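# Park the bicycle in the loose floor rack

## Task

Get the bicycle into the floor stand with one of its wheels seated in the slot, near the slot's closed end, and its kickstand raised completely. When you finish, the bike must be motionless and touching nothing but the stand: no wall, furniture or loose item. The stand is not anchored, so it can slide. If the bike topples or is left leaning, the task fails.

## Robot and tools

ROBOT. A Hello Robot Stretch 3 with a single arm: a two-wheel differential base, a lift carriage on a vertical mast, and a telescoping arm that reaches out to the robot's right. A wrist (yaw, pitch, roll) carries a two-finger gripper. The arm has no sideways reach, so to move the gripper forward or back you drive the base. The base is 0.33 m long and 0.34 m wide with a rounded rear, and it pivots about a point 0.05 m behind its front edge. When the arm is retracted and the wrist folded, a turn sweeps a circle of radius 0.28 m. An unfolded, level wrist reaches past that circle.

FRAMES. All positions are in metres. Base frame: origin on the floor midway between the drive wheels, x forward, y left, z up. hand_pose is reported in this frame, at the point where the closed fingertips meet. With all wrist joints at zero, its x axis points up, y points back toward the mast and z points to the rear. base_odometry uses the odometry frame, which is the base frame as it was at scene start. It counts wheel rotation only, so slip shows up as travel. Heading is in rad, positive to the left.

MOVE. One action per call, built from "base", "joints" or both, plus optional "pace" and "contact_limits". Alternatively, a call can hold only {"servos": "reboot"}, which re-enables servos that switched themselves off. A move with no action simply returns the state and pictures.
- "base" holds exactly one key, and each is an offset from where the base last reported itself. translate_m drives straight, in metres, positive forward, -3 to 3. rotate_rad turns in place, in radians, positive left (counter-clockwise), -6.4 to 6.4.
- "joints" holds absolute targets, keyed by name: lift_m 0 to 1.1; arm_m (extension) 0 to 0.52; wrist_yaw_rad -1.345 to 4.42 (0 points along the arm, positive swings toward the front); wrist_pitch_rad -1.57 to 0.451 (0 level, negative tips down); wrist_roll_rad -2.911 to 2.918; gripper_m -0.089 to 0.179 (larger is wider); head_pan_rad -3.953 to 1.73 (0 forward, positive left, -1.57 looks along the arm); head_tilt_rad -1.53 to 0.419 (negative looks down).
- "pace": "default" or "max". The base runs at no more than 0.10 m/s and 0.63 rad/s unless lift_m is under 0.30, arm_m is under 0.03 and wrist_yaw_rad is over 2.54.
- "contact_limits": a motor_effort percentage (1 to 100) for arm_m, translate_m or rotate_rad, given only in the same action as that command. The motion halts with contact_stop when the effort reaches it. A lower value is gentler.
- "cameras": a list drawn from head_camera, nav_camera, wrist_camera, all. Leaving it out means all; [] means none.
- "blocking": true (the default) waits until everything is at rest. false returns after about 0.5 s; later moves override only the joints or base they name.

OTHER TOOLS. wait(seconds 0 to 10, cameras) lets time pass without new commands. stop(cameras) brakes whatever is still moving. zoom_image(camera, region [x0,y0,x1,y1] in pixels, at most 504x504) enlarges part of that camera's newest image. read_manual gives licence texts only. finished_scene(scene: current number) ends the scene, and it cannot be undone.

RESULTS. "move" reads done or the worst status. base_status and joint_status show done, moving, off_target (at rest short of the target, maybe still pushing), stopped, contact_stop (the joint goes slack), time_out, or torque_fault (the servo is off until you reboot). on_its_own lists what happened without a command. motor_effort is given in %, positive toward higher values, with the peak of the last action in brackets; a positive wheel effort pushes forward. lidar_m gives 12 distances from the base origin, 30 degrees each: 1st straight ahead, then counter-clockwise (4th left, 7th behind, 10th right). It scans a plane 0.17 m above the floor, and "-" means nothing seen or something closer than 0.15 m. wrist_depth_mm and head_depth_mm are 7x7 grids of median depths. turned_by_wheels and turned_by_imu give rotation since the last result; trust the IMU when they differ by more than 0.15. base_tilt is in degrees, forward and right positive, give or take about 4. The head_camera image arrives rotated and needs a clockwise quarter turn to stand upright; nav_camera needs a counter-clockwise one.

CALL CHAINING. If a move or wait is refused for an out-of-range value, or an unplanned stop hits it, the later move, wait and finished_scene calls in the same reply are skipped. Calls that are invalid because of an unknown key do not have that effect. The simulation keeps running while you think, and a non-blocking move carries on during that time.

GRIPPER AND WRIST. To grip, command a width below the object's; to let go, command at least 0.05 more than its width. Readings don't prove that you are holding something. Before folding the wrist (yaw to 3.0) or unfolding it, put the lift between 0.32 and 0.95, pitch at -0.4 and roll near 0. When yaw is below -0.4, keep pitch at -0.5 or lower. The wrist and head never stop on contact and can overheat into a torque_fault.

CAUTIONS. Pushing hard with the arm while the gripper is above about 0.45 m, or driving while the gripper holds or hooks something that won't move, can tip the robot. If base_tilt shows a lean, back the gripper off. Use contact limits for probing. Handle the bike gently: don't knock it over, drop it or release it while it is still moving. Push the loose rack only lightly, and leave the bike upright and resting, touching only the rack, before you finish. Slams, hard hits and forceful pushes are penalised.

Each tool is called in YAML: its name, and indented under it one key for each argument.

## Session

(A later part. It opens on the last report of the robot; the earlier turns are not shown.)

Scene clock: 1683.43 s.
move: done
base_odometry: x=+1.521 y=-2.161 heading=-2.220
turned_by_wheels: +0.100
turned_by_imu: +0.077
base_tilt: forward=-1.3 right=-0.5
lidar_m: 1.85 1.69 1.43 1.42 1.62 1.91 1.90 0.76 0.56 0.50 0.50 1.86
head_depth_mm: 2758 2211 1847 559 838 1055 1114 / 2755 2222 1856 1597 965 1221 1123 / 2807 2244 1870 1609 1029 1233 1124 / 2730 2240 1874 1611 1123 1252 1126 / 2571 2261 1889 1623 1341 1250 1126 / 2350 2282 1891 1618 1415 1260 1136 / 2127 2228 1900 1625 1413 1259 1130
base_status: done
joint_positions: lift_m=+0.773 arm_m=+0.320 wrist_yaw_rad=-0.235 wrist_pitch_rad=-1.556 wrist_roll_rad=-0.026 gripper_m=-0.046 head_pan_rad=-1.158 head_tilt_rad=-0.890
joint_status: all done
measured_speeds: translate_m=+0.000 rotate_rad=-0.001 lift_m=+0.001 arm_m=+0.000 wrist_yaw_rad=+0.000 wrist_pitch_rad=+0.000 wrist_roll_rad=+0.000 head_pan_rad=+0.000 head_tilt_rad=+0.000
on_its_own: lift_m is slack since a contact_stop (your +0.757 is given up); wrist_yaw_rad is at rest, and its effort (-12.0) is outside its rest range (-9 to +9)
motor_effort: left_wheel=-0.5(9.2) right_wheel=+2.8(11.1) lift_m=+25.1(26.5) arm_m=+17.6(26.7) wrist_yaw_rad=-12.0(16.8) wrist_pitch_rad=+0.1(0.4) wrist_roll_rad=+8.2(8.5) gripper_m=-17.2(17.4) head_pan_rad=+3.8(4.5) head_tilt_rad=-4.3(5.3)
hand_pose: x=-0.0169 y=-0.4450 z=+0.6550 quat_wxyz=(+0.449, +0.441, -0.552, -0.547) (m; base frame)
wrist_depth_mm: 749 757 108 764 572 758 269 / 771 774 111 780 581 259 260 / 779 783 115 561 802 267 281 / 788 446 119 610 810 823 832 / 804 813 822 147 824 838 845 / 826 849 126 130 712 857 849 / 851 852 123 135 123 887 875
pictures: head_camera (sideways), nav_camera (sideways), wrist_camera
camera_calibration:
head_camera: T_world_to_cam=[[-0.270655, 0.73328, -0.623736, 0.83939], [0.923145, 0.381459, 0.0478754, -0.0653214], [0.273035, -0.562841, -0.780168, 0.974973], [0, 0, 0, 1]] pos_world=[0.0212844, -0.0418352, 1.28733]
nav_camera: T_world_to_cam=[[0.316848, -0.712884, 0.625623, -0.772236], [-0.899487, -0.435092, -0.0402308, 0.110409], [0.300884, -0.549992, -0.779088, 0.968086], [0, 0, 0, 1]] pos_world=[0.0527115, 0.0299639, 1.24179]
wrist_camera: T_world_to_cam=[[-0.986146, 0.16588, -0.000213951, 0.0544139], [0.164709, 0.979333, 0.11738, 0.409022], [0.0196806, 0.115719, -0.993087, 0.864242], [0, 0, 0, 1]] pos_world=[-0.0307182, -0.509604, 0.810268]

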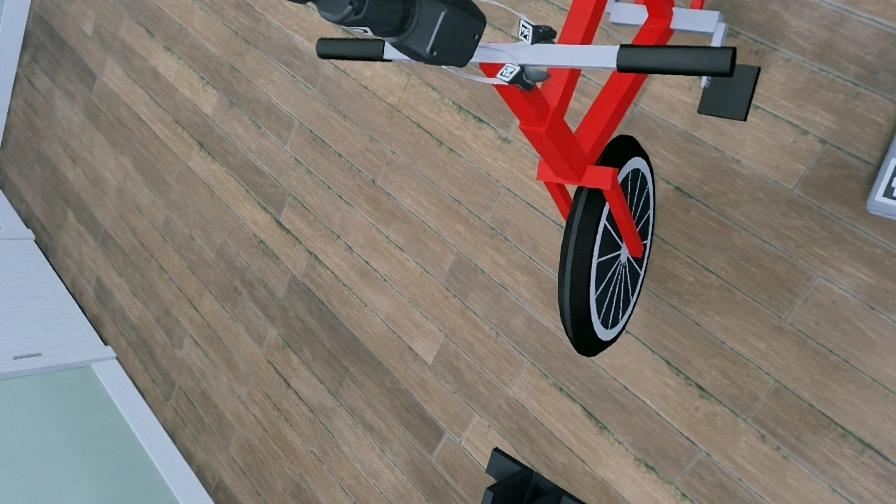

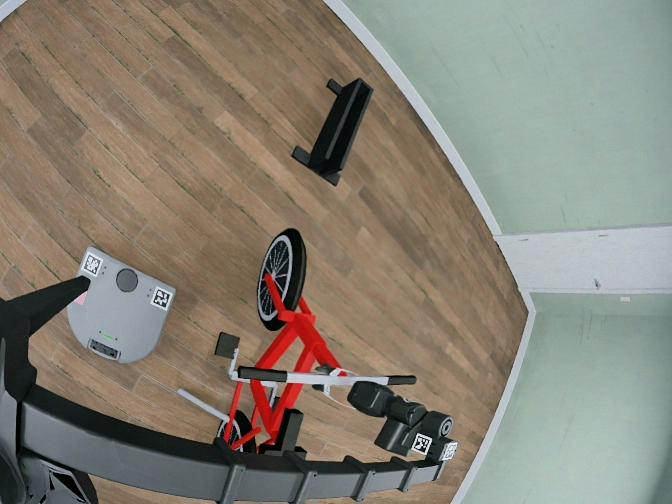

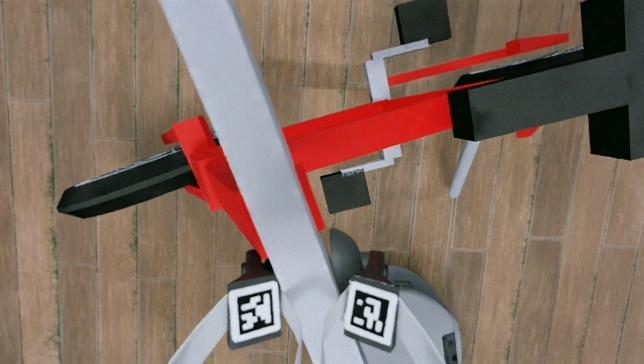

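move:
  joints: {"head_pan_rad": -0.75, "head_tilt_rad": -0.75}

Scene clock: 1712.60 s.
move: done
base_odometry: x=+1.521 y=-2.161 heading=-2.220
turned_by_wheels: +0.000
turned_by_imu: +0.000
base_tilt: forward=-1.3 right=-0.5
lidar_m: 1.85 1.68 1.42 1.42 1.62 1.90 1.90 0.76 0.56 0.50 0.50 1.86
head_depth_mm: 2344 2626 2204 1791 1515 947 1113 / 2209 2517 2201 1806 1514 998 1146 / 2066 2336 2213 1822 1531 1179 1161 / 1927 2191 2247 1827 1527 1324 1159 / 1825 2031 2193 1833 1489 1330 1172 / 1719 1932 2136 1847 1524 1334 1172 / 1635 1815 2017 1733 1560 1339 1178
base_status: not commanded
joint_positions: lift_m=+0.773 arm_m=+0.320 wrist_yaw_rad=-0.236 wrist_pitch_rad=-1.556 wrist_roll_rad=-0.026 gripper_m=-0.046 head_pan_rad=-0.758 head_tilt_rad=-0.754
joint_status: all done
measured_speeds: all 0
on_its_own: lift_m is slack since a contact_stop (your +0.757 is given up); wrist_yaw_rad is at rest, and its effort (-12.9) is outside its rest range (-9 to +9)
motor_effort: left_wheel=-0.8(1.7) right_wheel=+2.6(2.8) lift_m=+26.2(26.7) arm_m=+7.8(9.9) wrist_yaw_rad=-12.9(13.0) wrist_pitch_rad=+0.1(0.4) wrist_roll_rad=+8.4(8.5) gripper_m=-17.0(17.2) head_pan_rad=+4.2(7.1) head_tilt_rad=+2.4(3.9)
hand_pose: x=-0.0168 y=-0.4450 z=+0.6551 quat_wxyz=(+0.449, +0.441, -0.552, -0.547) (m; base frame)
wrist_depth_mm: 755 756 111 756 572 764 268 / 764 768 111 767 584 259 259 / 782 788 115 781 799 264 279 / 791 443 120 616 814 832 813 / 822 816 818 147 836 843 821 / 827 824 127 130 755 856 861 / 852 843 123 128 123 873 879
pictures: head_camera (sideways), nav_camera (sideways), wrist_camera
camera_calibration:
head_camera: T_world_to_cam=[[-0.468195, 0.507377, -0.723438, 0.970515], [0.697229, 0.715083, 0.0502843, -0.0670882], [0.542831, -0.480859, -0.688556, 0.854188], [0, 0, 0, 1]] pos_world=[0.0374857, -0.033699, 1.29364]
nav_camera: T_world_to_cam=[[0.502632, -0.470444, 0.725288, -0.903242], [-0.655711, -0.75421, -0.0347896, 0.101844], [0.563386, -0.458093, -0.687566, 0.847463], [0, 0, 0, 1]] pos_world=[0.0433296, 0.0401042, 1.24134]
wrist_camera: T_world_to_cam=[[-0.986054, 0.166424, -0.000213307, 0.0546681], [0.165249, 0.979243, 0.117372, 0.408988], [0.0197423, 0.1157, -0.993088, 0.864326], [0, 0, 0, 1]] pos_world=[-0.0307429, -0.509599, 0.81036]

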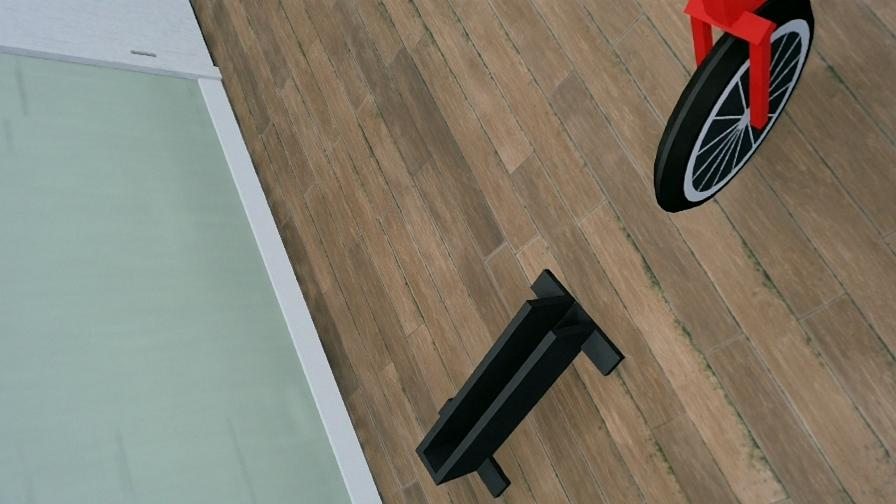

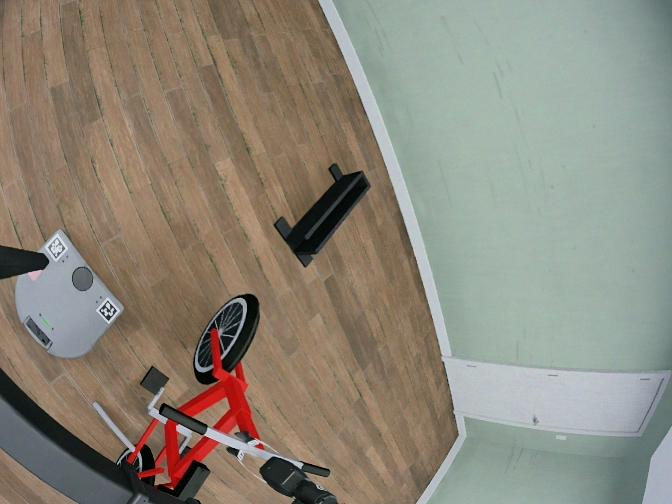

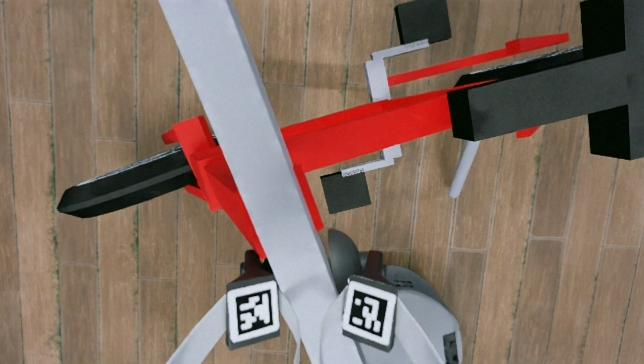

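move:
  base: {"translate_m": 0.06}
  joints: {"wrist_yaw_rad": -0.32}

Scene clock: 1729.47 s.
move: done
base_odometry: x=+1.484 y=-2.209 heading=-2.220
turned_by_wheels: +0.000
turned_by_imu: +0.001
base_tilt: forward=-1.4 right=-0.5
lidar_m: 1.79 1.67 1.41 1.41 1.60 1.96 1.96 0.75 0.55 0.49 0.50 1.80
head_depth_mm: 2276 2562 2196 1793 1517 947 1096 / 2124 2460 2220 1799 1518 1000 1139 / 1991 2274 2220 1814 1535 1192 1159 / 1869 2112 2233 1825 1530 1323 1160 / 1761 1974 2162 1827 1455 1327 1169 / 1674 1858 2062 1833 1520 1338 1170 / 1582 1743 1965 1802 1557 1346 1173
base_status: done
joint_positions: lift_m=+0.775 arm_m=+0.320 wrist_yaw_rad=-0.306 wrist_pitch_rad=-1.556 wrist_roll_rad=-0.027 gripper_m=-0.046 head_pan_rad=-0.758 head_tilt_rad=-0.754
joint_status: all done
measured_speeds: all 0
on_its_own: lift_m is slack since a contact_stop (your +0.757 is given up); wrist_yaw_rad is at rest, and its effort (-12.4) is outside its rest range (-9 to +9)
motor_effort: left_wheel=+2.0(4.7) right_wheel=+0.1(10.7) lift_m=+26.5(27.0) arm_m=-4.9(6.3) wrist_yaw_rad=-12.4(18.4) wrist_pitch_rad=+0.3(0.3) wrist_roll_rad=+8.7(9.1) gripper_m=-17.0(17.6) head_pan_rad=+3.7(4.6) head_tilt_rad=+1.9(2.5)
hand_pose: x=-0.0155 y=-0.4454 z=+0.6567 quat_wxyz=(+0.430, +0.421, -0.567, -0.562) (m; base frame)
wrist_depth_mm: 750 748 112 770 587 762 256 / 772 787 114 788 582 258 261 / 775 789 116 777 803 801 799 / 805 794 121 608 822 829 844 / 830 824 253 154 836 841 841 / 833 837 127 130 690 860 844 / 860 858 123 128 123 869 879
pictures: head_camera (sideways), nav_camera (sideways), wrist_camera
camera_calibration:
head_camera: T_world_to_cam=[[-0.468078, 0.507136, -0.723682, 0.970832], [0.697118, 0.715191, 0.0502894, -0.0670942], [0.543074, -0.480953, -0.688298, 0.853852], [0, 0, 0, 1]] pos_world=[0.0374924, -0.0336967, 1.29365]
nav_camera: T_world_to_cam=[[0.502509, -0.470198, 0.725533, -0.903559], [-0.655599, -0.754308, -0.0347745, 0.101824], [0.563626, -0.458184, -0.687309, 0.847127], [0, 0, 0, 1]] pos_world=[0.0433397, 0.0400946, 1.24134]
wrist_camera: T_world_to_cam=[[-0.972214, 0.234093, -0.000199933, 0.0864395], [0.232452, 0.9655, 0.117374, 0.403846], [0.0276694, 0.114066, -0.993088, 0.865338], [0, 0, 0, 1]] pos_world=[-0.0337806, -0.508854, 0.811973]

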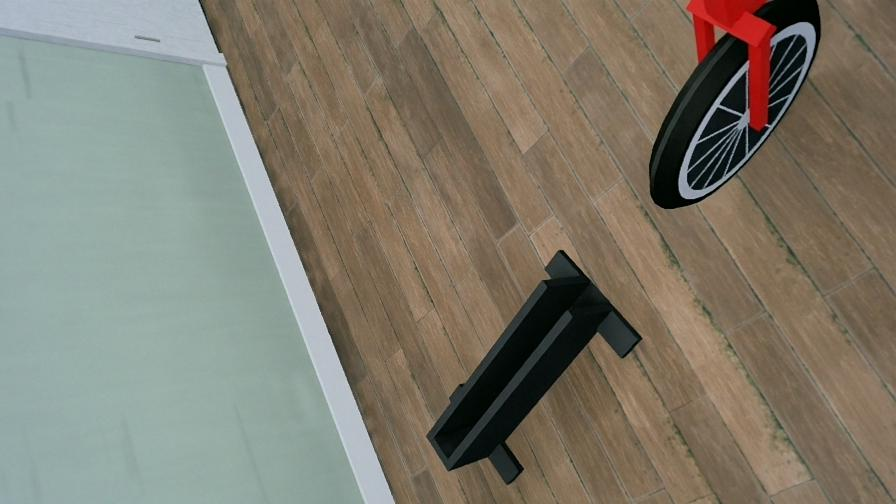

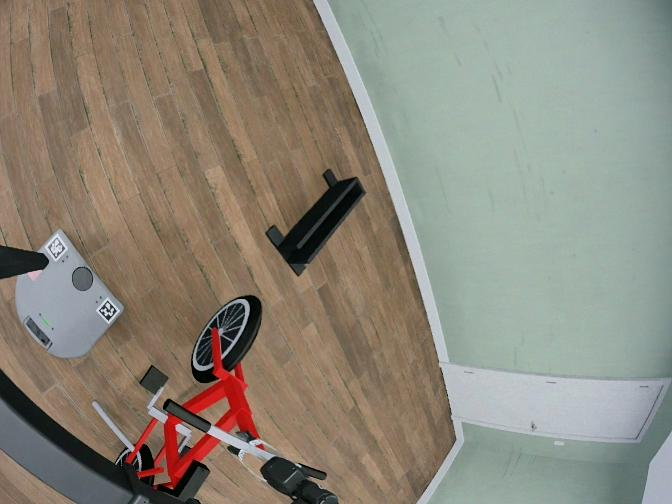

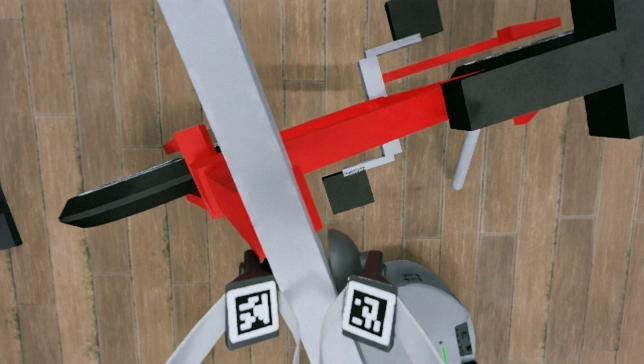

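zoom_image:
  camera: "head_camera"
  region: [400, 200, 700, 500]

Scaled by 1.680 from the camera's 896x504 image, which has a finer 1280x720 frame.

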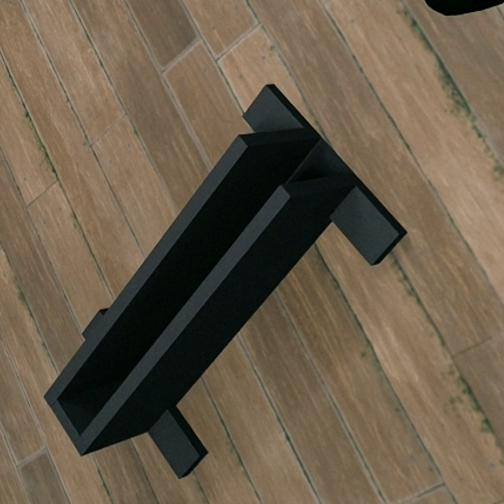

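zoom_image:
  camera: "head_camera"
  region: [620, 0, 870, 250]

Scaled by 2.016 from the camera's 896x504 image, which has a finer 1280x720 frame.

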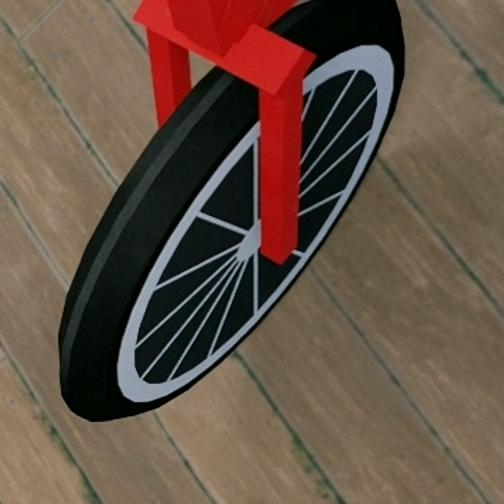

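move:
  joints: {"head_pan_rad": -1.9, "head_tilt_rad": -0.85}
  cameras: ["head_camera"]

Scene clock: 1756.93 s.
move: done
base_odometry: x=+1.484 y=-2.209 heading=-2.220
turned_by_wheels: +0.000
turned_by_imu: +0.000
base_tilt: forward=-1.4 right=-0.5
lidar_m: 1.79 1.66 1.41 1.41 1.60 1.96 1.96 0.75 0.55 0.49 0.50 1.80
head_depth_mm: 2997 2396 1959 1659 1350 1283 - / 3004 2423 1971 1654 329 293 1098 / 2983 2456 1995 936 326 1226 1134 / 2974 2474 1988 388 1063 1210 1137 / 2974 2476 486 1649 1376 1217 1140 / 2911 2512 494 541 811 1028 1144 / 2924 2499 1975 1671 1472 956 1135
base_status: not commanded
joint_positions: lift_m=+0.775 arm_m=+0.320 wrist_yaw_rad=-0.306 wrist_pitch_rad=-1.556 wrist_roll_rad=-0.027 gripper_m=-0.046 head_pan_rad=-1.892 head_tilt_rad=-0.839
joint_status: all done
measured_speeds: all 0
on_its_own: lift_m is slack since a contact_stop (your +0.757 is given up); wrist_yaw_rad is at rest, and its effort (-12.3) is outside its rest range (-9 to +9)
motor_effort: left_wheel=+1.0(1.6) right_wheel=+0.3(0.5) lift_m=+25.8(27.1) arm_m=-13.2(13.2) wrist_yaw_rad=-12.3(13.4) wrist_pitch_rad=+0.1(0.4) wrist_roll_rad=+8.7(8.9) gripper_m=-16.9(17.3) head_pan_rad=-3.7(8.4) head_tilt_rad=-5.0(6.2)
hand_pose: x=-0.0155 y=-0.4454 z=+0.6567 quat_wxyz=(+0.430, +0.421, -0.567, -0.562) (m; base frame)
wrist_depth_mm: 752 754 112 775 587 776 258 / 769 774 114 775 580 261 260 / 785 781 117 788 807 806 800 / 807 791 121 615 808 813 836 / 833 830 255 155 831 836 841 / 841 843 127 130 690 864 859 / 859 849 124 128 123 864 881
pictures: head_camera (sideways)
camera_calibration:
head_camera: T_world_to_cam=[[0.279806, 0.694832, -0.662508, 0.886551], [0.941785, -0.332644, 0.0488829, -0.06675], [-0.186414, -0.637618, -0.747458, 0.935241], [0, 0, 0, 1]] pos_world=[-0.0108562, -0.0418817, 1.28966]

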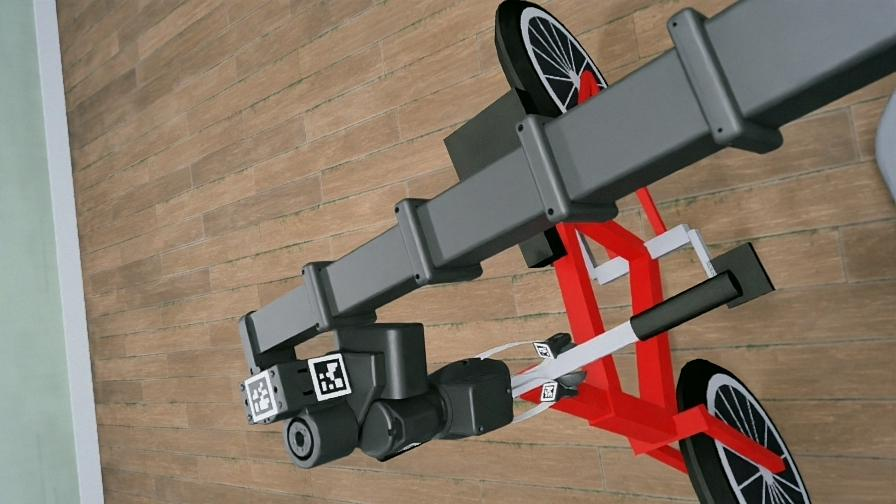

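move:
  joints: {"head_pan_rad": -2.25, "head_tilt_rad": -0.85}
  cameras: ["head_camera", "nav_camera"]

Scene clock: 1760.53 s.
move: done
base_odometry: x=+1.484 y=-2.209 heading=-2.220
turned_by_wheels: +0.000
turned_by_imu: +0.000
base_tilt: forward=-1.3 right=-0.4
lidar_m: 1.79 1.66 1.41 1.41 1.60 1.96 1.96 0.75 0.55 0.49 0.50 1.79
head_depth_mm: 2496 2424 1969 1657 1432 1260 - / 2799 2417 1968 1665 1429 1291 - / 3022 2447 1983 1665 1401 287 983 / 3196 2458 1989 1682 892 300 1137 / 3128 2473 2018 1688 326 1214 1127 / 3029 2486 2006 382 856 1083 1125 / 2909 2518 2038 406 1466 911 1116
base_status: not commanded
joint_positions: lift_m=+0.775 arm_m=+0.320 wrist_yaw_rad=-0.306 wrist_pitch_rad=-1.556 wrist_roll_rad=-0.027 gripper_m=-0.046 head_pan_rad=-2.242 head_tilt_rad=-0.839
joint_status: all done
measured_speeds: all 0
on_its_own: lift_m is slack since a contact_stop (your +0.757 is given up); wrist_yaw_rad is at rest, and its effort (-12.4) is outside its rest range (-9 to +9)
motor_effort: left_wheel=+1.0(1.4) right_wheel=+0.4(0.5) lift_m=+26.2(26.8) arm_m=-12.0(13.5) wrist_yaw_rad=-12.4(13.0) wrist_pitch_rad=+0.1(0.4) wrist_roll_rad=+8.5(8.8) gripper_m=-16.8(18.1) head_pan_rad=-3.8(6.4) head_tilt_rad=-4.4(6.2)
hand_pose: x=-0.0155 y=-0.4454 z=+0.6567 quat_wxyz=(+0.430, +0.421, -0.567, -0.562) (m; base frame)
wrist_depth_mm: 756 767 112 759 590 770 256 / 775 782 114 772 583 260 261 / 791 795 117 781 797 809 803 / 792 795 121 614 807 825 826 / 821 822 255 155 837 826 831 / 835 847 127 130 698 850 857 / 861 863 124 128 123 860 883
pictures: head_camera (sideways), nav_camera (sideways)
camera_calibration:
head_camera: T_world_to_cam=[[0.5011, 0.556762, -0.662506, 0.885199], [0.770623, -0.635413, 0.0488828, -0.0657058], [-0.393749, -0.535038, -0.74746, 0.936509], [0, 0, 0, 1]] pos_world=[-0.0241894, -0.0335282, 1.28966]
nav_camera: T_world_to_cam=[[-0.4614, -0.587967, 0.664383, -0.817993], [-0.806664, 0.58977, -0.038275, 0.107299], [-0.369329, -0.553594, -0.746411, 0.929684], [0, 0, 0, 1]] pos_world=[0.0524916, -0.0295667, 1.24149]

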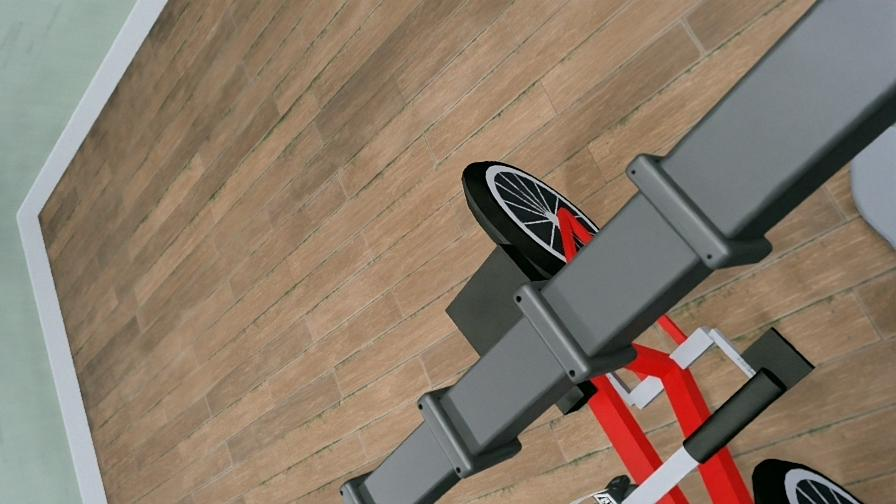

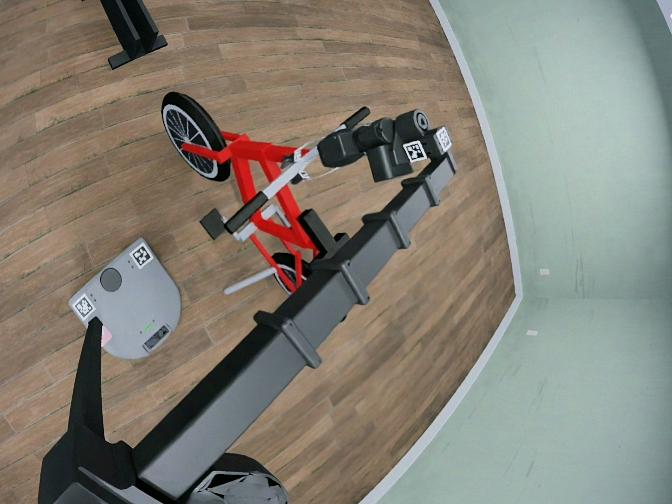

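zoom_image:
  camera: "head_camera"
  region: [440, 140, 640, 300]

Scaled by 2.520 from the camera's 896x504 image, which has a finer 1280x720 frame.

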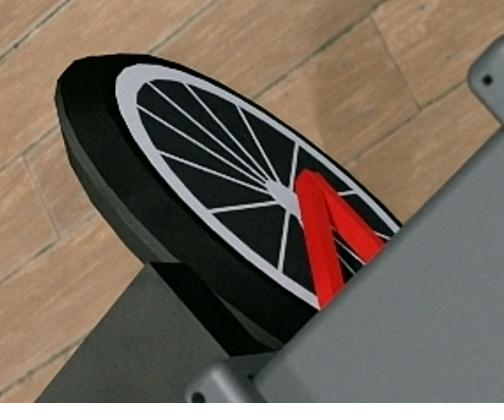

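move:
  base: {"translate_m": 0.06}
  joints: {"wrist_yaw_rad": -0.52, "head_pan_rad": -0.75, "head_tilt_rad": -0.75}

zoom_image:
  camera: "head_camera"
  region: [620, 0, 870, 250]

Scene clock: 1776.80 s.
move: done
base_odometry: x=+1.448 y=-2.257 heading=-2.219
turned_by_wheels: +0.000
turned_by_imu: +0.001
base_tilt: forward=-1.4 right=-0.5
lidar_m: 1.74 1.65 1.40 1.39 1.58 2.02 2.02 0.74 0.56 0.46 0.49 1.74
head_depth_mm: 2195 2526 2202 1792 1518 961 1030 / 2049 2366 2213 1794 1521 1041 1138 / 1927 2190 2232 1815 1523 1290 1156 / 1813 2032 2176 1825 1499 1325 1164 / 1696 1905 2126 1825 1453 1334 1171 / 1621 1787 2017 1838 1523 1335 1173 / 1536 1687 1908 1852 1549 1343 1177
base_status: done
joint_positions: lift_m=+0.777 arm_m=+0.320 wrist_yaw_rad=-0.512 wrist_pitch_rad=-1.556 wrist_roll_rad=-0.019 gripper_m=-0.046 head_pan_rad=-0.758 head_tilt_rad=-0.754
joint_status: all done
measured_speeds: all 0
on_its_own: lift_m is slack since a contact_stop (your +0.757 is given up)
motor_effort: left_wheel=+2.2(5.9) right_wheel=-1.6(10.3) lift_m=+26.4(27.3) arm_m=-8.8(12.6) wrist_yaw_rad=-6.4(18.8) wrist_pitch_rad=+0.2(0.3) wrist_roll_rad=+5.9(9.4) gripper_m=-17.4(18.2) head_pan_rad=+4.1(6.5) head_tilt_rad=+2.1(4.3)
hand_pose: x=-0.0116 y=-0.4470 z=+0.6594 quat_wxyz=(+0.367, +0.359, -0.609, -0.605) (m; base frame)
wrist_depth_mm: 765 764 120 760 768 258 260 / 775 768 123 786 576 644 788 / 788 788 399 295 811 808 800 / 800 792 252 611 816 807 839 / 821 820 810 146 840 826 846 / 834 843 125 131 687 852 872 / 866 859 123 128 691 700 886
pictures: head_camera (sideways), nav_camera (sideways), wrist_camera
camera_calibration:
head_camera: T_world_to_cam=[[-0.468033, 0.507198, -0.723668, 0.970813], [0.697197, 0.715114, 0.0502891, -0.0670943], [0.543011, -0.481002, -0.688314, 0.853872], [0, 0, 0, 1]] pos_world=[0.0374886, -0.0337, 1.29365]
nav_camera: T_world_to_cam=[[0.502469, -0.470264, 0.725518, -0.90354], [-0.655682, -0.754236, -0.0347754, 0.101826], [0.563565, -0.458235, -0.687324, 0.847148], [0, 0, 0, 1]] pos_world=[0.0433432, 0.0400914, 1.24134]
wrist_camera: T_world_to_cam=[[-0.900432, 0.434997, -0.000301647, 0.181287], [0.431962, 0.89423, 0.11731, 0.374692], [0.0512994, 0.1055, -0.993095, 0.864501], [0, 0, 0, 1]] pos_world=[-0.0429643, -0.505125, 0.814631]

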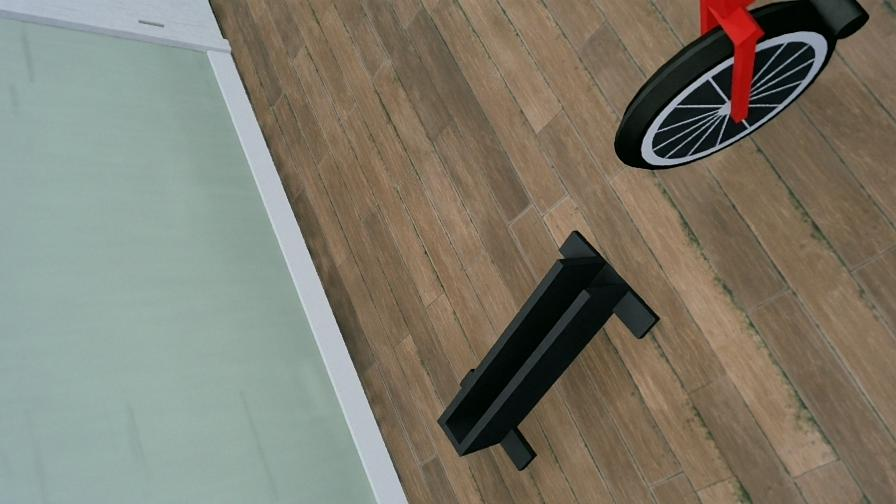

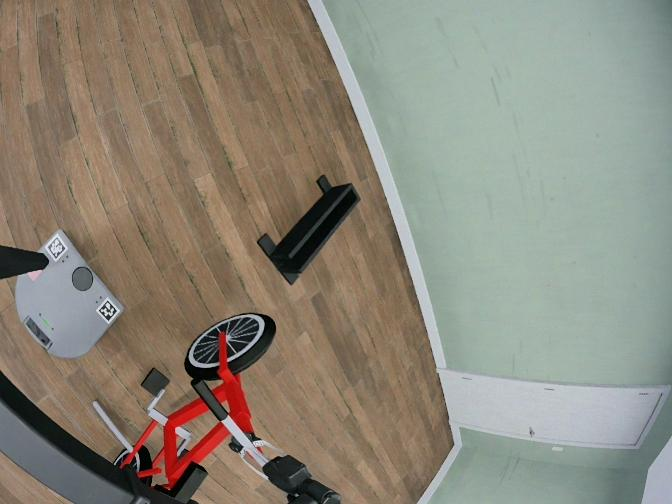

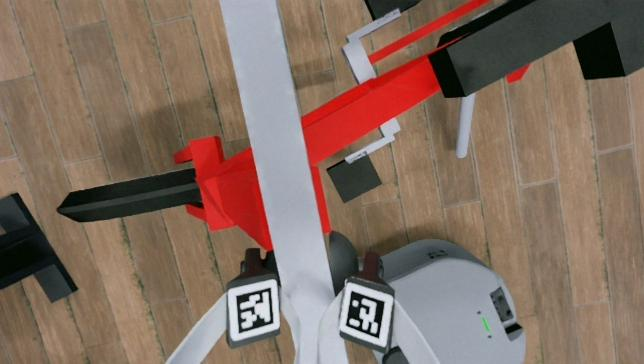

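Scaled by 2.016 from the camera's 896x504 image, which has a finer 1280x720 frame.

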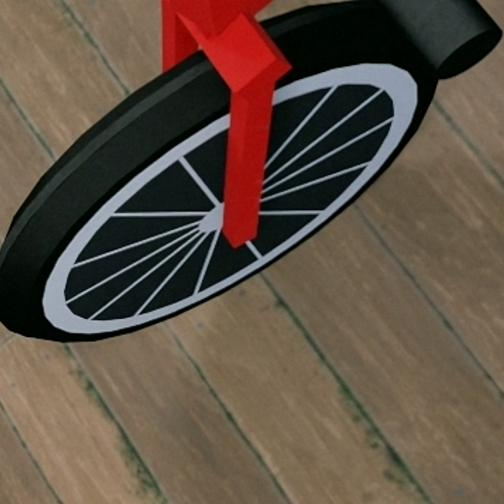

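move:
  base: {"translate_m": 0.06}
  joints: {"wrist_yaw_rad": -0.42}

zoom_image:
  camera: "head_camera"
  region: [600, 0, 850, 250]

Scene clock: 1789.53 s.
move: done
base_odometry: x=+1.412 y=-2.305 heading=-2.219
turned_by_wheels: +0.000
turned_by_imu: +0.001
base_tilt: forward=-1.4 right=-0.5
lidar_m: 1.67 1.63 1.39 1.39 1.57 2.08 2.08 0.73 0.56 0.47 0.50 1.68
head_depth_mm: 2142 2471 2190 1794 1506 963 1047 / 1996 2276 2206 1818 1519 1071 1152 / 1853 2129 2235 1812 1530 1294 1158 / 1745 1967 2162 1823 1453 1326 1171 / 1645 1843 2059 1836 1455 1333 1168 / 1559 1738 1955 1836 1516 1338 1173 / 1474 1637 1827 1855 1554 1341 1182
base_status: done
joint_positions: lift_m=+0.777 arm_m=+0.320 wrist_yaw_rad=-0.418 wrist_pitch_rad=-1.556 wrist_roll_rad=-0.010 gripper_m=-0.046 head_pan_rad=-0.758 head_tilt_rad=-0.754
joint_status: all done
measured_speeds: all 0
on_its_own: lift_m is slack since a contact_stop (your +0.757 is given up)
motor_effort: left_wheel=+1.2(4.5) right_wheel=+0.5(10.2) lift_m=+26.1(27.1) arm_m=+1.6(2.4) wrist_yaw_rad=-0.5(7.9) wrist_pitch_rad=+0.0(0.3) wrist_roll_rad=+3.1(6.1) gripper_m=-17.6(18.1) head_pan_rad=+4.1(4.5) head_tilt_rad=+1.4(2.8)
hand_pose: x=-0.0133 y=-0.4462 z=+0.6594 quat_wxyz=(+0.393, +0.384, -0.593, -0.589) (m; base frame)
wrist_depth_mm: 758 755 755 760 770 469 259 / 771 769 778 123 575 263 273 / 783 792 481 125 801 805 809 / 812 800 246 142 818 817 815 / 823 823 819 130 834 831 844 / 849 843 124 131 690 839 876 / 855 859 121 133 694 871 892
pictures: head_camera (sideways), nav_camera (sideways), wrist_camera
camera_calibration:
head_camera: T_world_to_cam=[[-0.468053, 0.507118, -0.723711, 0.97087], [0.697121, 0.715187, 0.05029, -0.067095], [0.543092, -0.480976, -0.688268, 0.853813], [0, 0, 0, 1]] pos_world=[0.0374924, -0.0336971, 1.29366]
nav_camera: T_world_to_cam=[[0.502485, -0.470181, 0.725561, -0.903596], [-0.655603, -0.754305, -0.0347727, 0.101822], [0.563644, -0.458207, -0.687279, 0.847088], [0, 0, 0, 1]] pos_world=[0.0433418, 0.0400926, 1.24134]
wrist_camera: T_world_to_cam=[[-0.934144, 0.356897, -0.000404554, 0.144144], [0.354399, 0.927738, 0.117059, 0.38883], [0.0421535, 0.109207, -0.993125, 0.866055], [0, 0, 0, 1]] pos_world=[-0.0396568, -0.506756, 0.814643]

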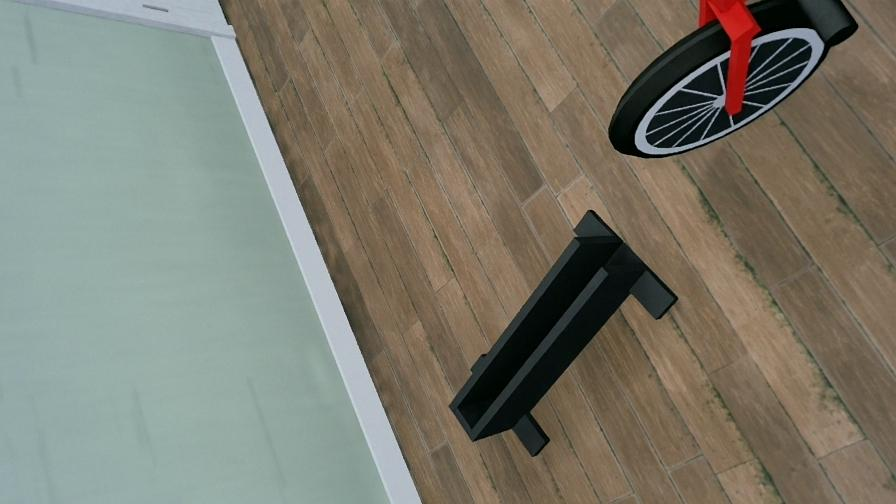

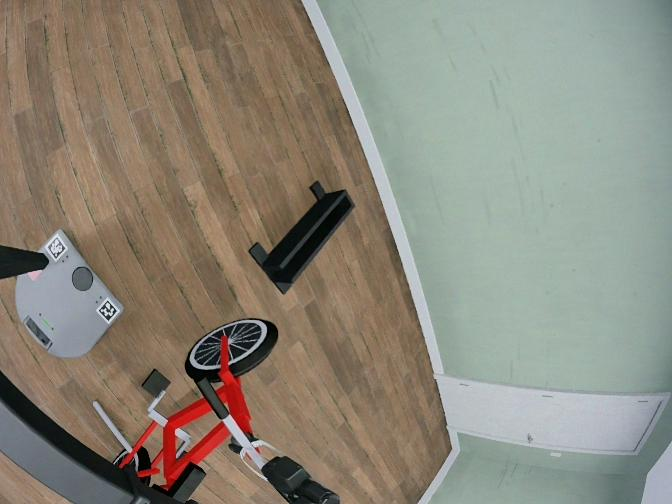

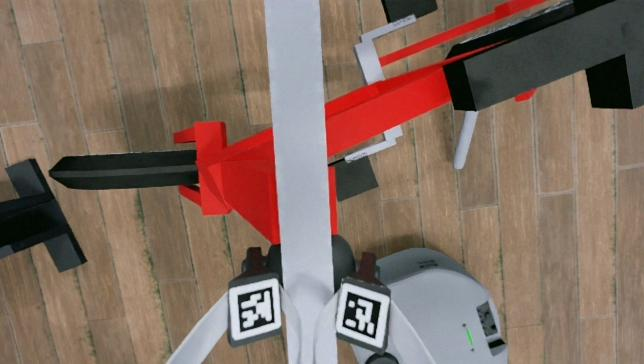

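Scaled by 2.016 from the camera's 896x504 image, which has a finer 1280x720 frame.

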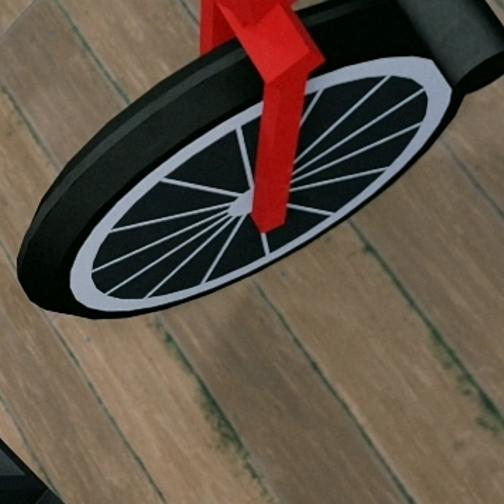

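move:
  joints: {"wrist_yaw_rad": -0.18}

zoom_image:
  camera: "head_camera"
  region: [600, 0, 850, 250]

Scene clock: 1801.73 s.
move: done
base_odometry: x=+1.412 y=-2.305 heading=-2.219
turned_by_wheels: +0.000
turned_by_imu: +0.000
base_tilt: forward=-1.4 right=-0.4
lidar_m: 1.68 1.64 1.39 1.39 1.57 2.08 2.07 0.73 0.56 0.47 0.51 1.67
head_depth_mm: 2121 2477 2200 1795 1512 957 1041 / 1980 2276 2213 1805 1517 1073 1150 / 1856 2115 2223 1813 1532 1297 1163 / 1730 1971 2159 1827 1451 1326 1167 / 1648 1840 2062 1826 1459 1326 1165 / 1550 1738 1948 1846 1524 1332 1171 / 1471 1630 1828 1860 1553 1343 1178
base_status: not commanded
joint_positions: lift_m=+0.777 arm_m=+0.320 wrist_yaw_rad=-0.188 wrist_pitch_rad=-1.556 wrist_roll_rad=+0.006 gripper_m=-0.046 head_pan_rad=-0.758 head_tilt_rad=-0.754
joint_status: all done
measured_speeds: all 0
on_its_own: lift_m is slack since a contact_stop (your +0.757 is given up)
motor_effort: left_wheel=+0.7(2.0) right_wheel=+0.4(0.8) lift_m=+26.2(26.9) arm_m=+10.5(10.6) wrist_yaw_rad=+7.6(7.6) wrist_pitch_rad=-0.1(0.3) wrist_roll_rad=-2.3(3.3) gripper_m=-16.1(17.7) head_pan_rad=+3.0(4.2) head_tilt_rad=+2.0(2.4)
hand_pose: x=-0.0178 y=-0.4449 z=+0.6594 quat_wxyz=(+0.453, +0.445, -0.549, -0.543) (m; base frame)
wrist_depth_mm: 766 757 759 119 578 778 780 / 776 767 788 121 777 598 266 / 784 443 394 124 802 269 270 / 805 802 247 127 831 824 829 / 816 823 819 130 834 833 856 / 829 834 124 131 780 858 862 / 854 858 121 133 702 870 893
pictures: head_camera (sideways), nav_camera (sideways), wrist_camera
camera_calibration:
head_camera: T_world_to_cam=[[-0.468052, 0.507118, -0.723711, 0.97087], [0.697121, 0.715187, 0.05029, -0.067095], [0.543092, -0.480976, -0.688268, 0.853812], [0, 0, 0, 1]] pos_world=[0.0374924, -0.0336971, 1.29366]
nav_camera: T_world_to_cam=[[0.502484, -0.470181, 0.725561, -0.903596], [-0.655603, -0.754305, -0.0347727, 0.101822], [0.563644, -0.458207, -0.687278, 0.847088], [0, 0, 0, 1]] pos_world=[0.0433418, 0.0400926, 1.24134]
wrist_camera: T_world_to_cam=[[-0.988741, 0.149638, -0.00062258, 0.0464347], [0.148538, 0.981957, 0.117033, 0.409641], [0.0181239, 0.115622, -0.993128, 0.868525], [0, 0, 0, 1]] pos_world=[-0.0306766, -0.50962, 0.814644]

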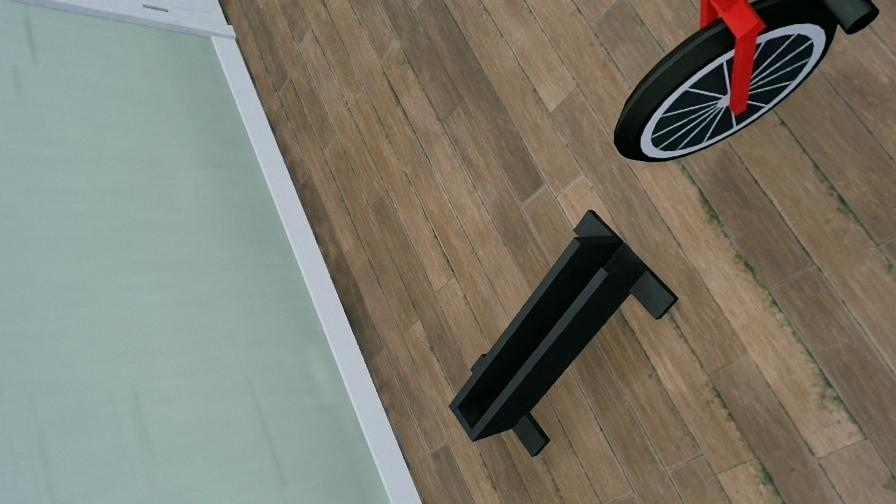

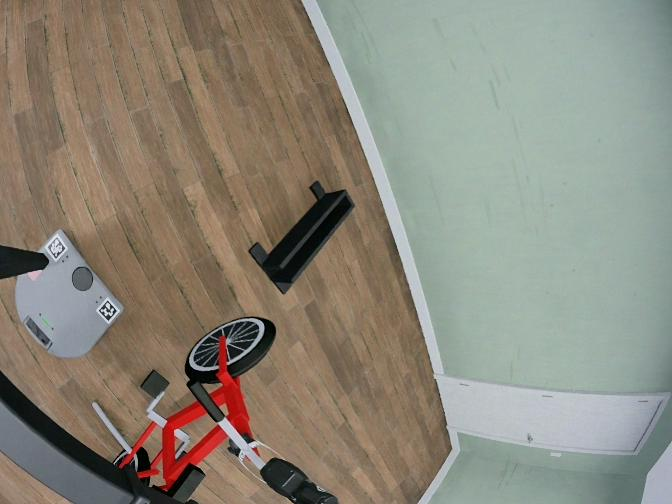

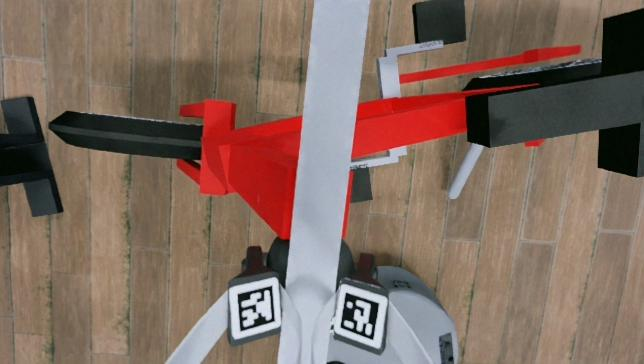

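Scaled by 2.016 from the camera's 896x504 image, which has a finer 1280x720 frame.

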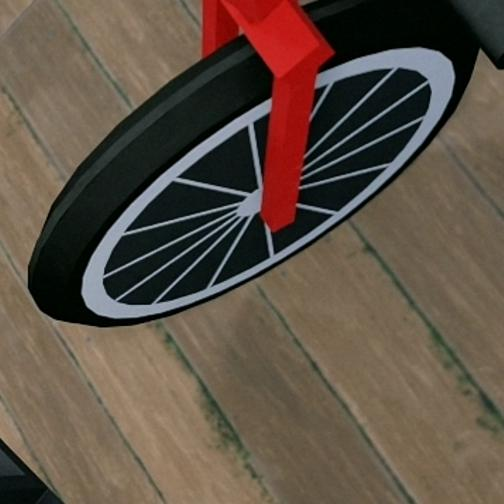

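move:
  base: {"translate_m": 0.04}
  joints: {"wrist_yaw_rad": 0.02}

zoom_image:
  camera: "head_camera"
  region: [600, 0, 850, 250]

Scene clock: 1809.80 s.
move: done
base_odometry: x=+1.388 y=-2.337 heading=-2.220
turned_by_wheels: +0.000
turned_by_imu: +0.000
base_tilt: forward=-1.3 right=-0.4
lidar_m: 1.64 1.63 1.38 1.37 1.56 2.12 2.11 0.73 0.56 0.49 0.52 1.64
head_depth_mm: 2077 2422 2195 1798 1512 954 1112 / 1948 2213 2209 1805 1523 1055 1156 / 1809 2059 2213 1807 1524 1290 1158 / 1709 1923 2116 1827 1433 1323 1169 / 1609 1798 2034 1837 1450 1324 1168 / 1523 1700 1908 1835 1514 1336 1172 / 1445 1592 1780 1855 1558 1338 1178
base_status: done
joint_positions: lift_m=+0.777 arm_m=+0.320 wrist_yaw_rad=+0.013 wrist_pitch_rad=-1.556 wrist_roll_rad=+0.014 gripper_m=-0.046 head_pan_rad=-0.758 head_tilt_rad=-0.754
joint_status: all done
measured_speeds: all 0
on_its_own: lift_m is slack since a contact_stop (your +0.757 is given up)
motor_effort: left_wheel=+0.4(3.6) right_wheel=+2.7(12.5) lift_m=+26.6(27.3) arm_m=+14.1(18.3) wrist_yaw_rad=+5.0(10.9) wrist_pitch_rad=-0.1(0.3) wrist_roll_rad=-4.3(6.0) gripper_m=-16.6(17.8) head_pan_rad=+3.6(4.7) head_tilt_rad=+1.8(2.4)
hand_pose: x=-0.0219 y=-0.4447 z=+0.6594 quat_wxyz=(+0.504, +0.496, -0.504, -0.497) (m; base frame)
wrist_depth_mm: 757 758 763 114 760 773 779 / 763 763 789 118 772 794 794 / 782 798 303 121 572 280 270 / 810 806 253 125 819 679 275 / 823 823 836 130 838 844 838 / 843 836 124 131 832 857 858 / 860 850 123 126 713 886 869
pictures: head_camera (sideways), nav_camera (sideways), wrist_camera
camera_calibration:
head_camera: T_world_to_cam=[[-0.468055, 0.507097, -0.723725, 0.970887], [0.697102, 0.715206, 0.0502903, -0.0670952], [0.543114, -0.480972, -0.688254, 0.853794], [0, 0, 0, 1]] pos_world=[0.0374934, -0.0336965, 1.29366]
nav_camera: T_world_to_cam=[[0.502486, -0.470158, 0.725575, -0.903614], [-0.655583, -0.754322, -0.0347718, 0.101821], [0.563665, -0.458202, -0.687264, 0.847069], [0, 0, 0, 1]] pos_world=[0.0433417, 0.0400927, 1.24134]
wrist_camera: T_world_to_cam=[[-0.999101, -0.0423949, -0.00073035, -0.0431776], [-0.0421905, 0.992273, 0.116682, 0.410696], [-0.00422201, 0.116608, -0.993169, 0.868545], [0, 0, 0, 1]] pos_world=[-0.0221443, -0.510632, 0.81466]

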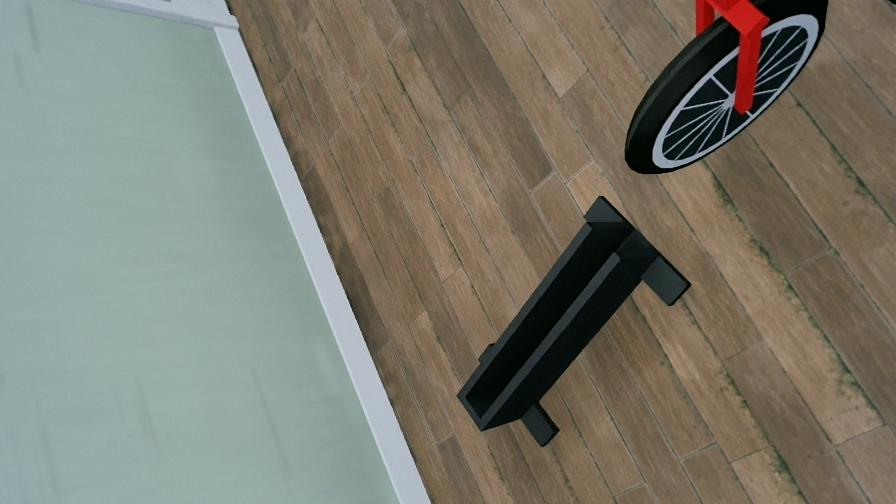

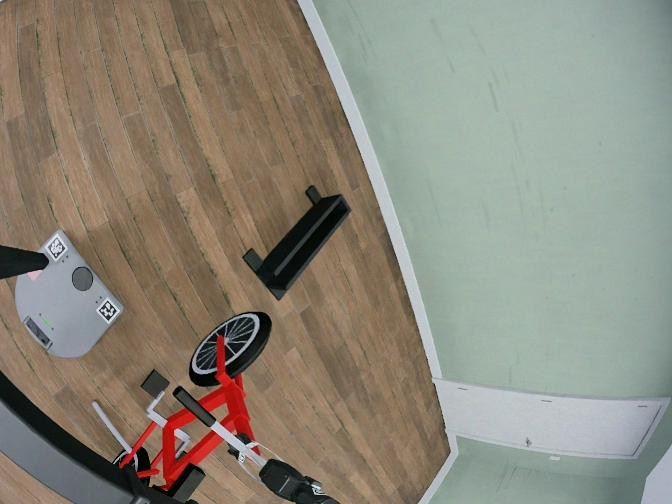

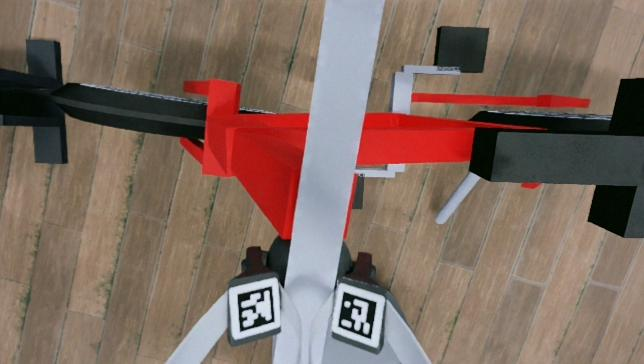

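Scaled by 2.016 from the camera's 896x504 image, which has a finer 1280x720 frame.

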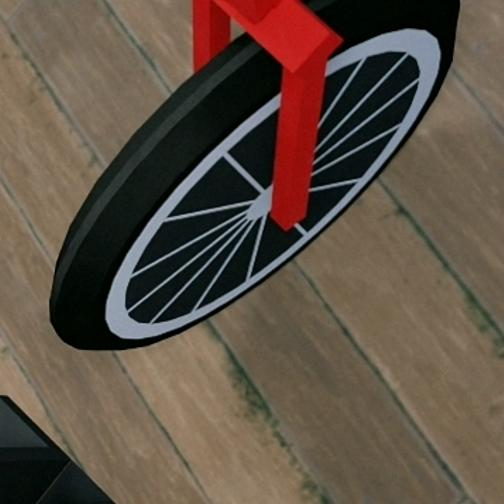

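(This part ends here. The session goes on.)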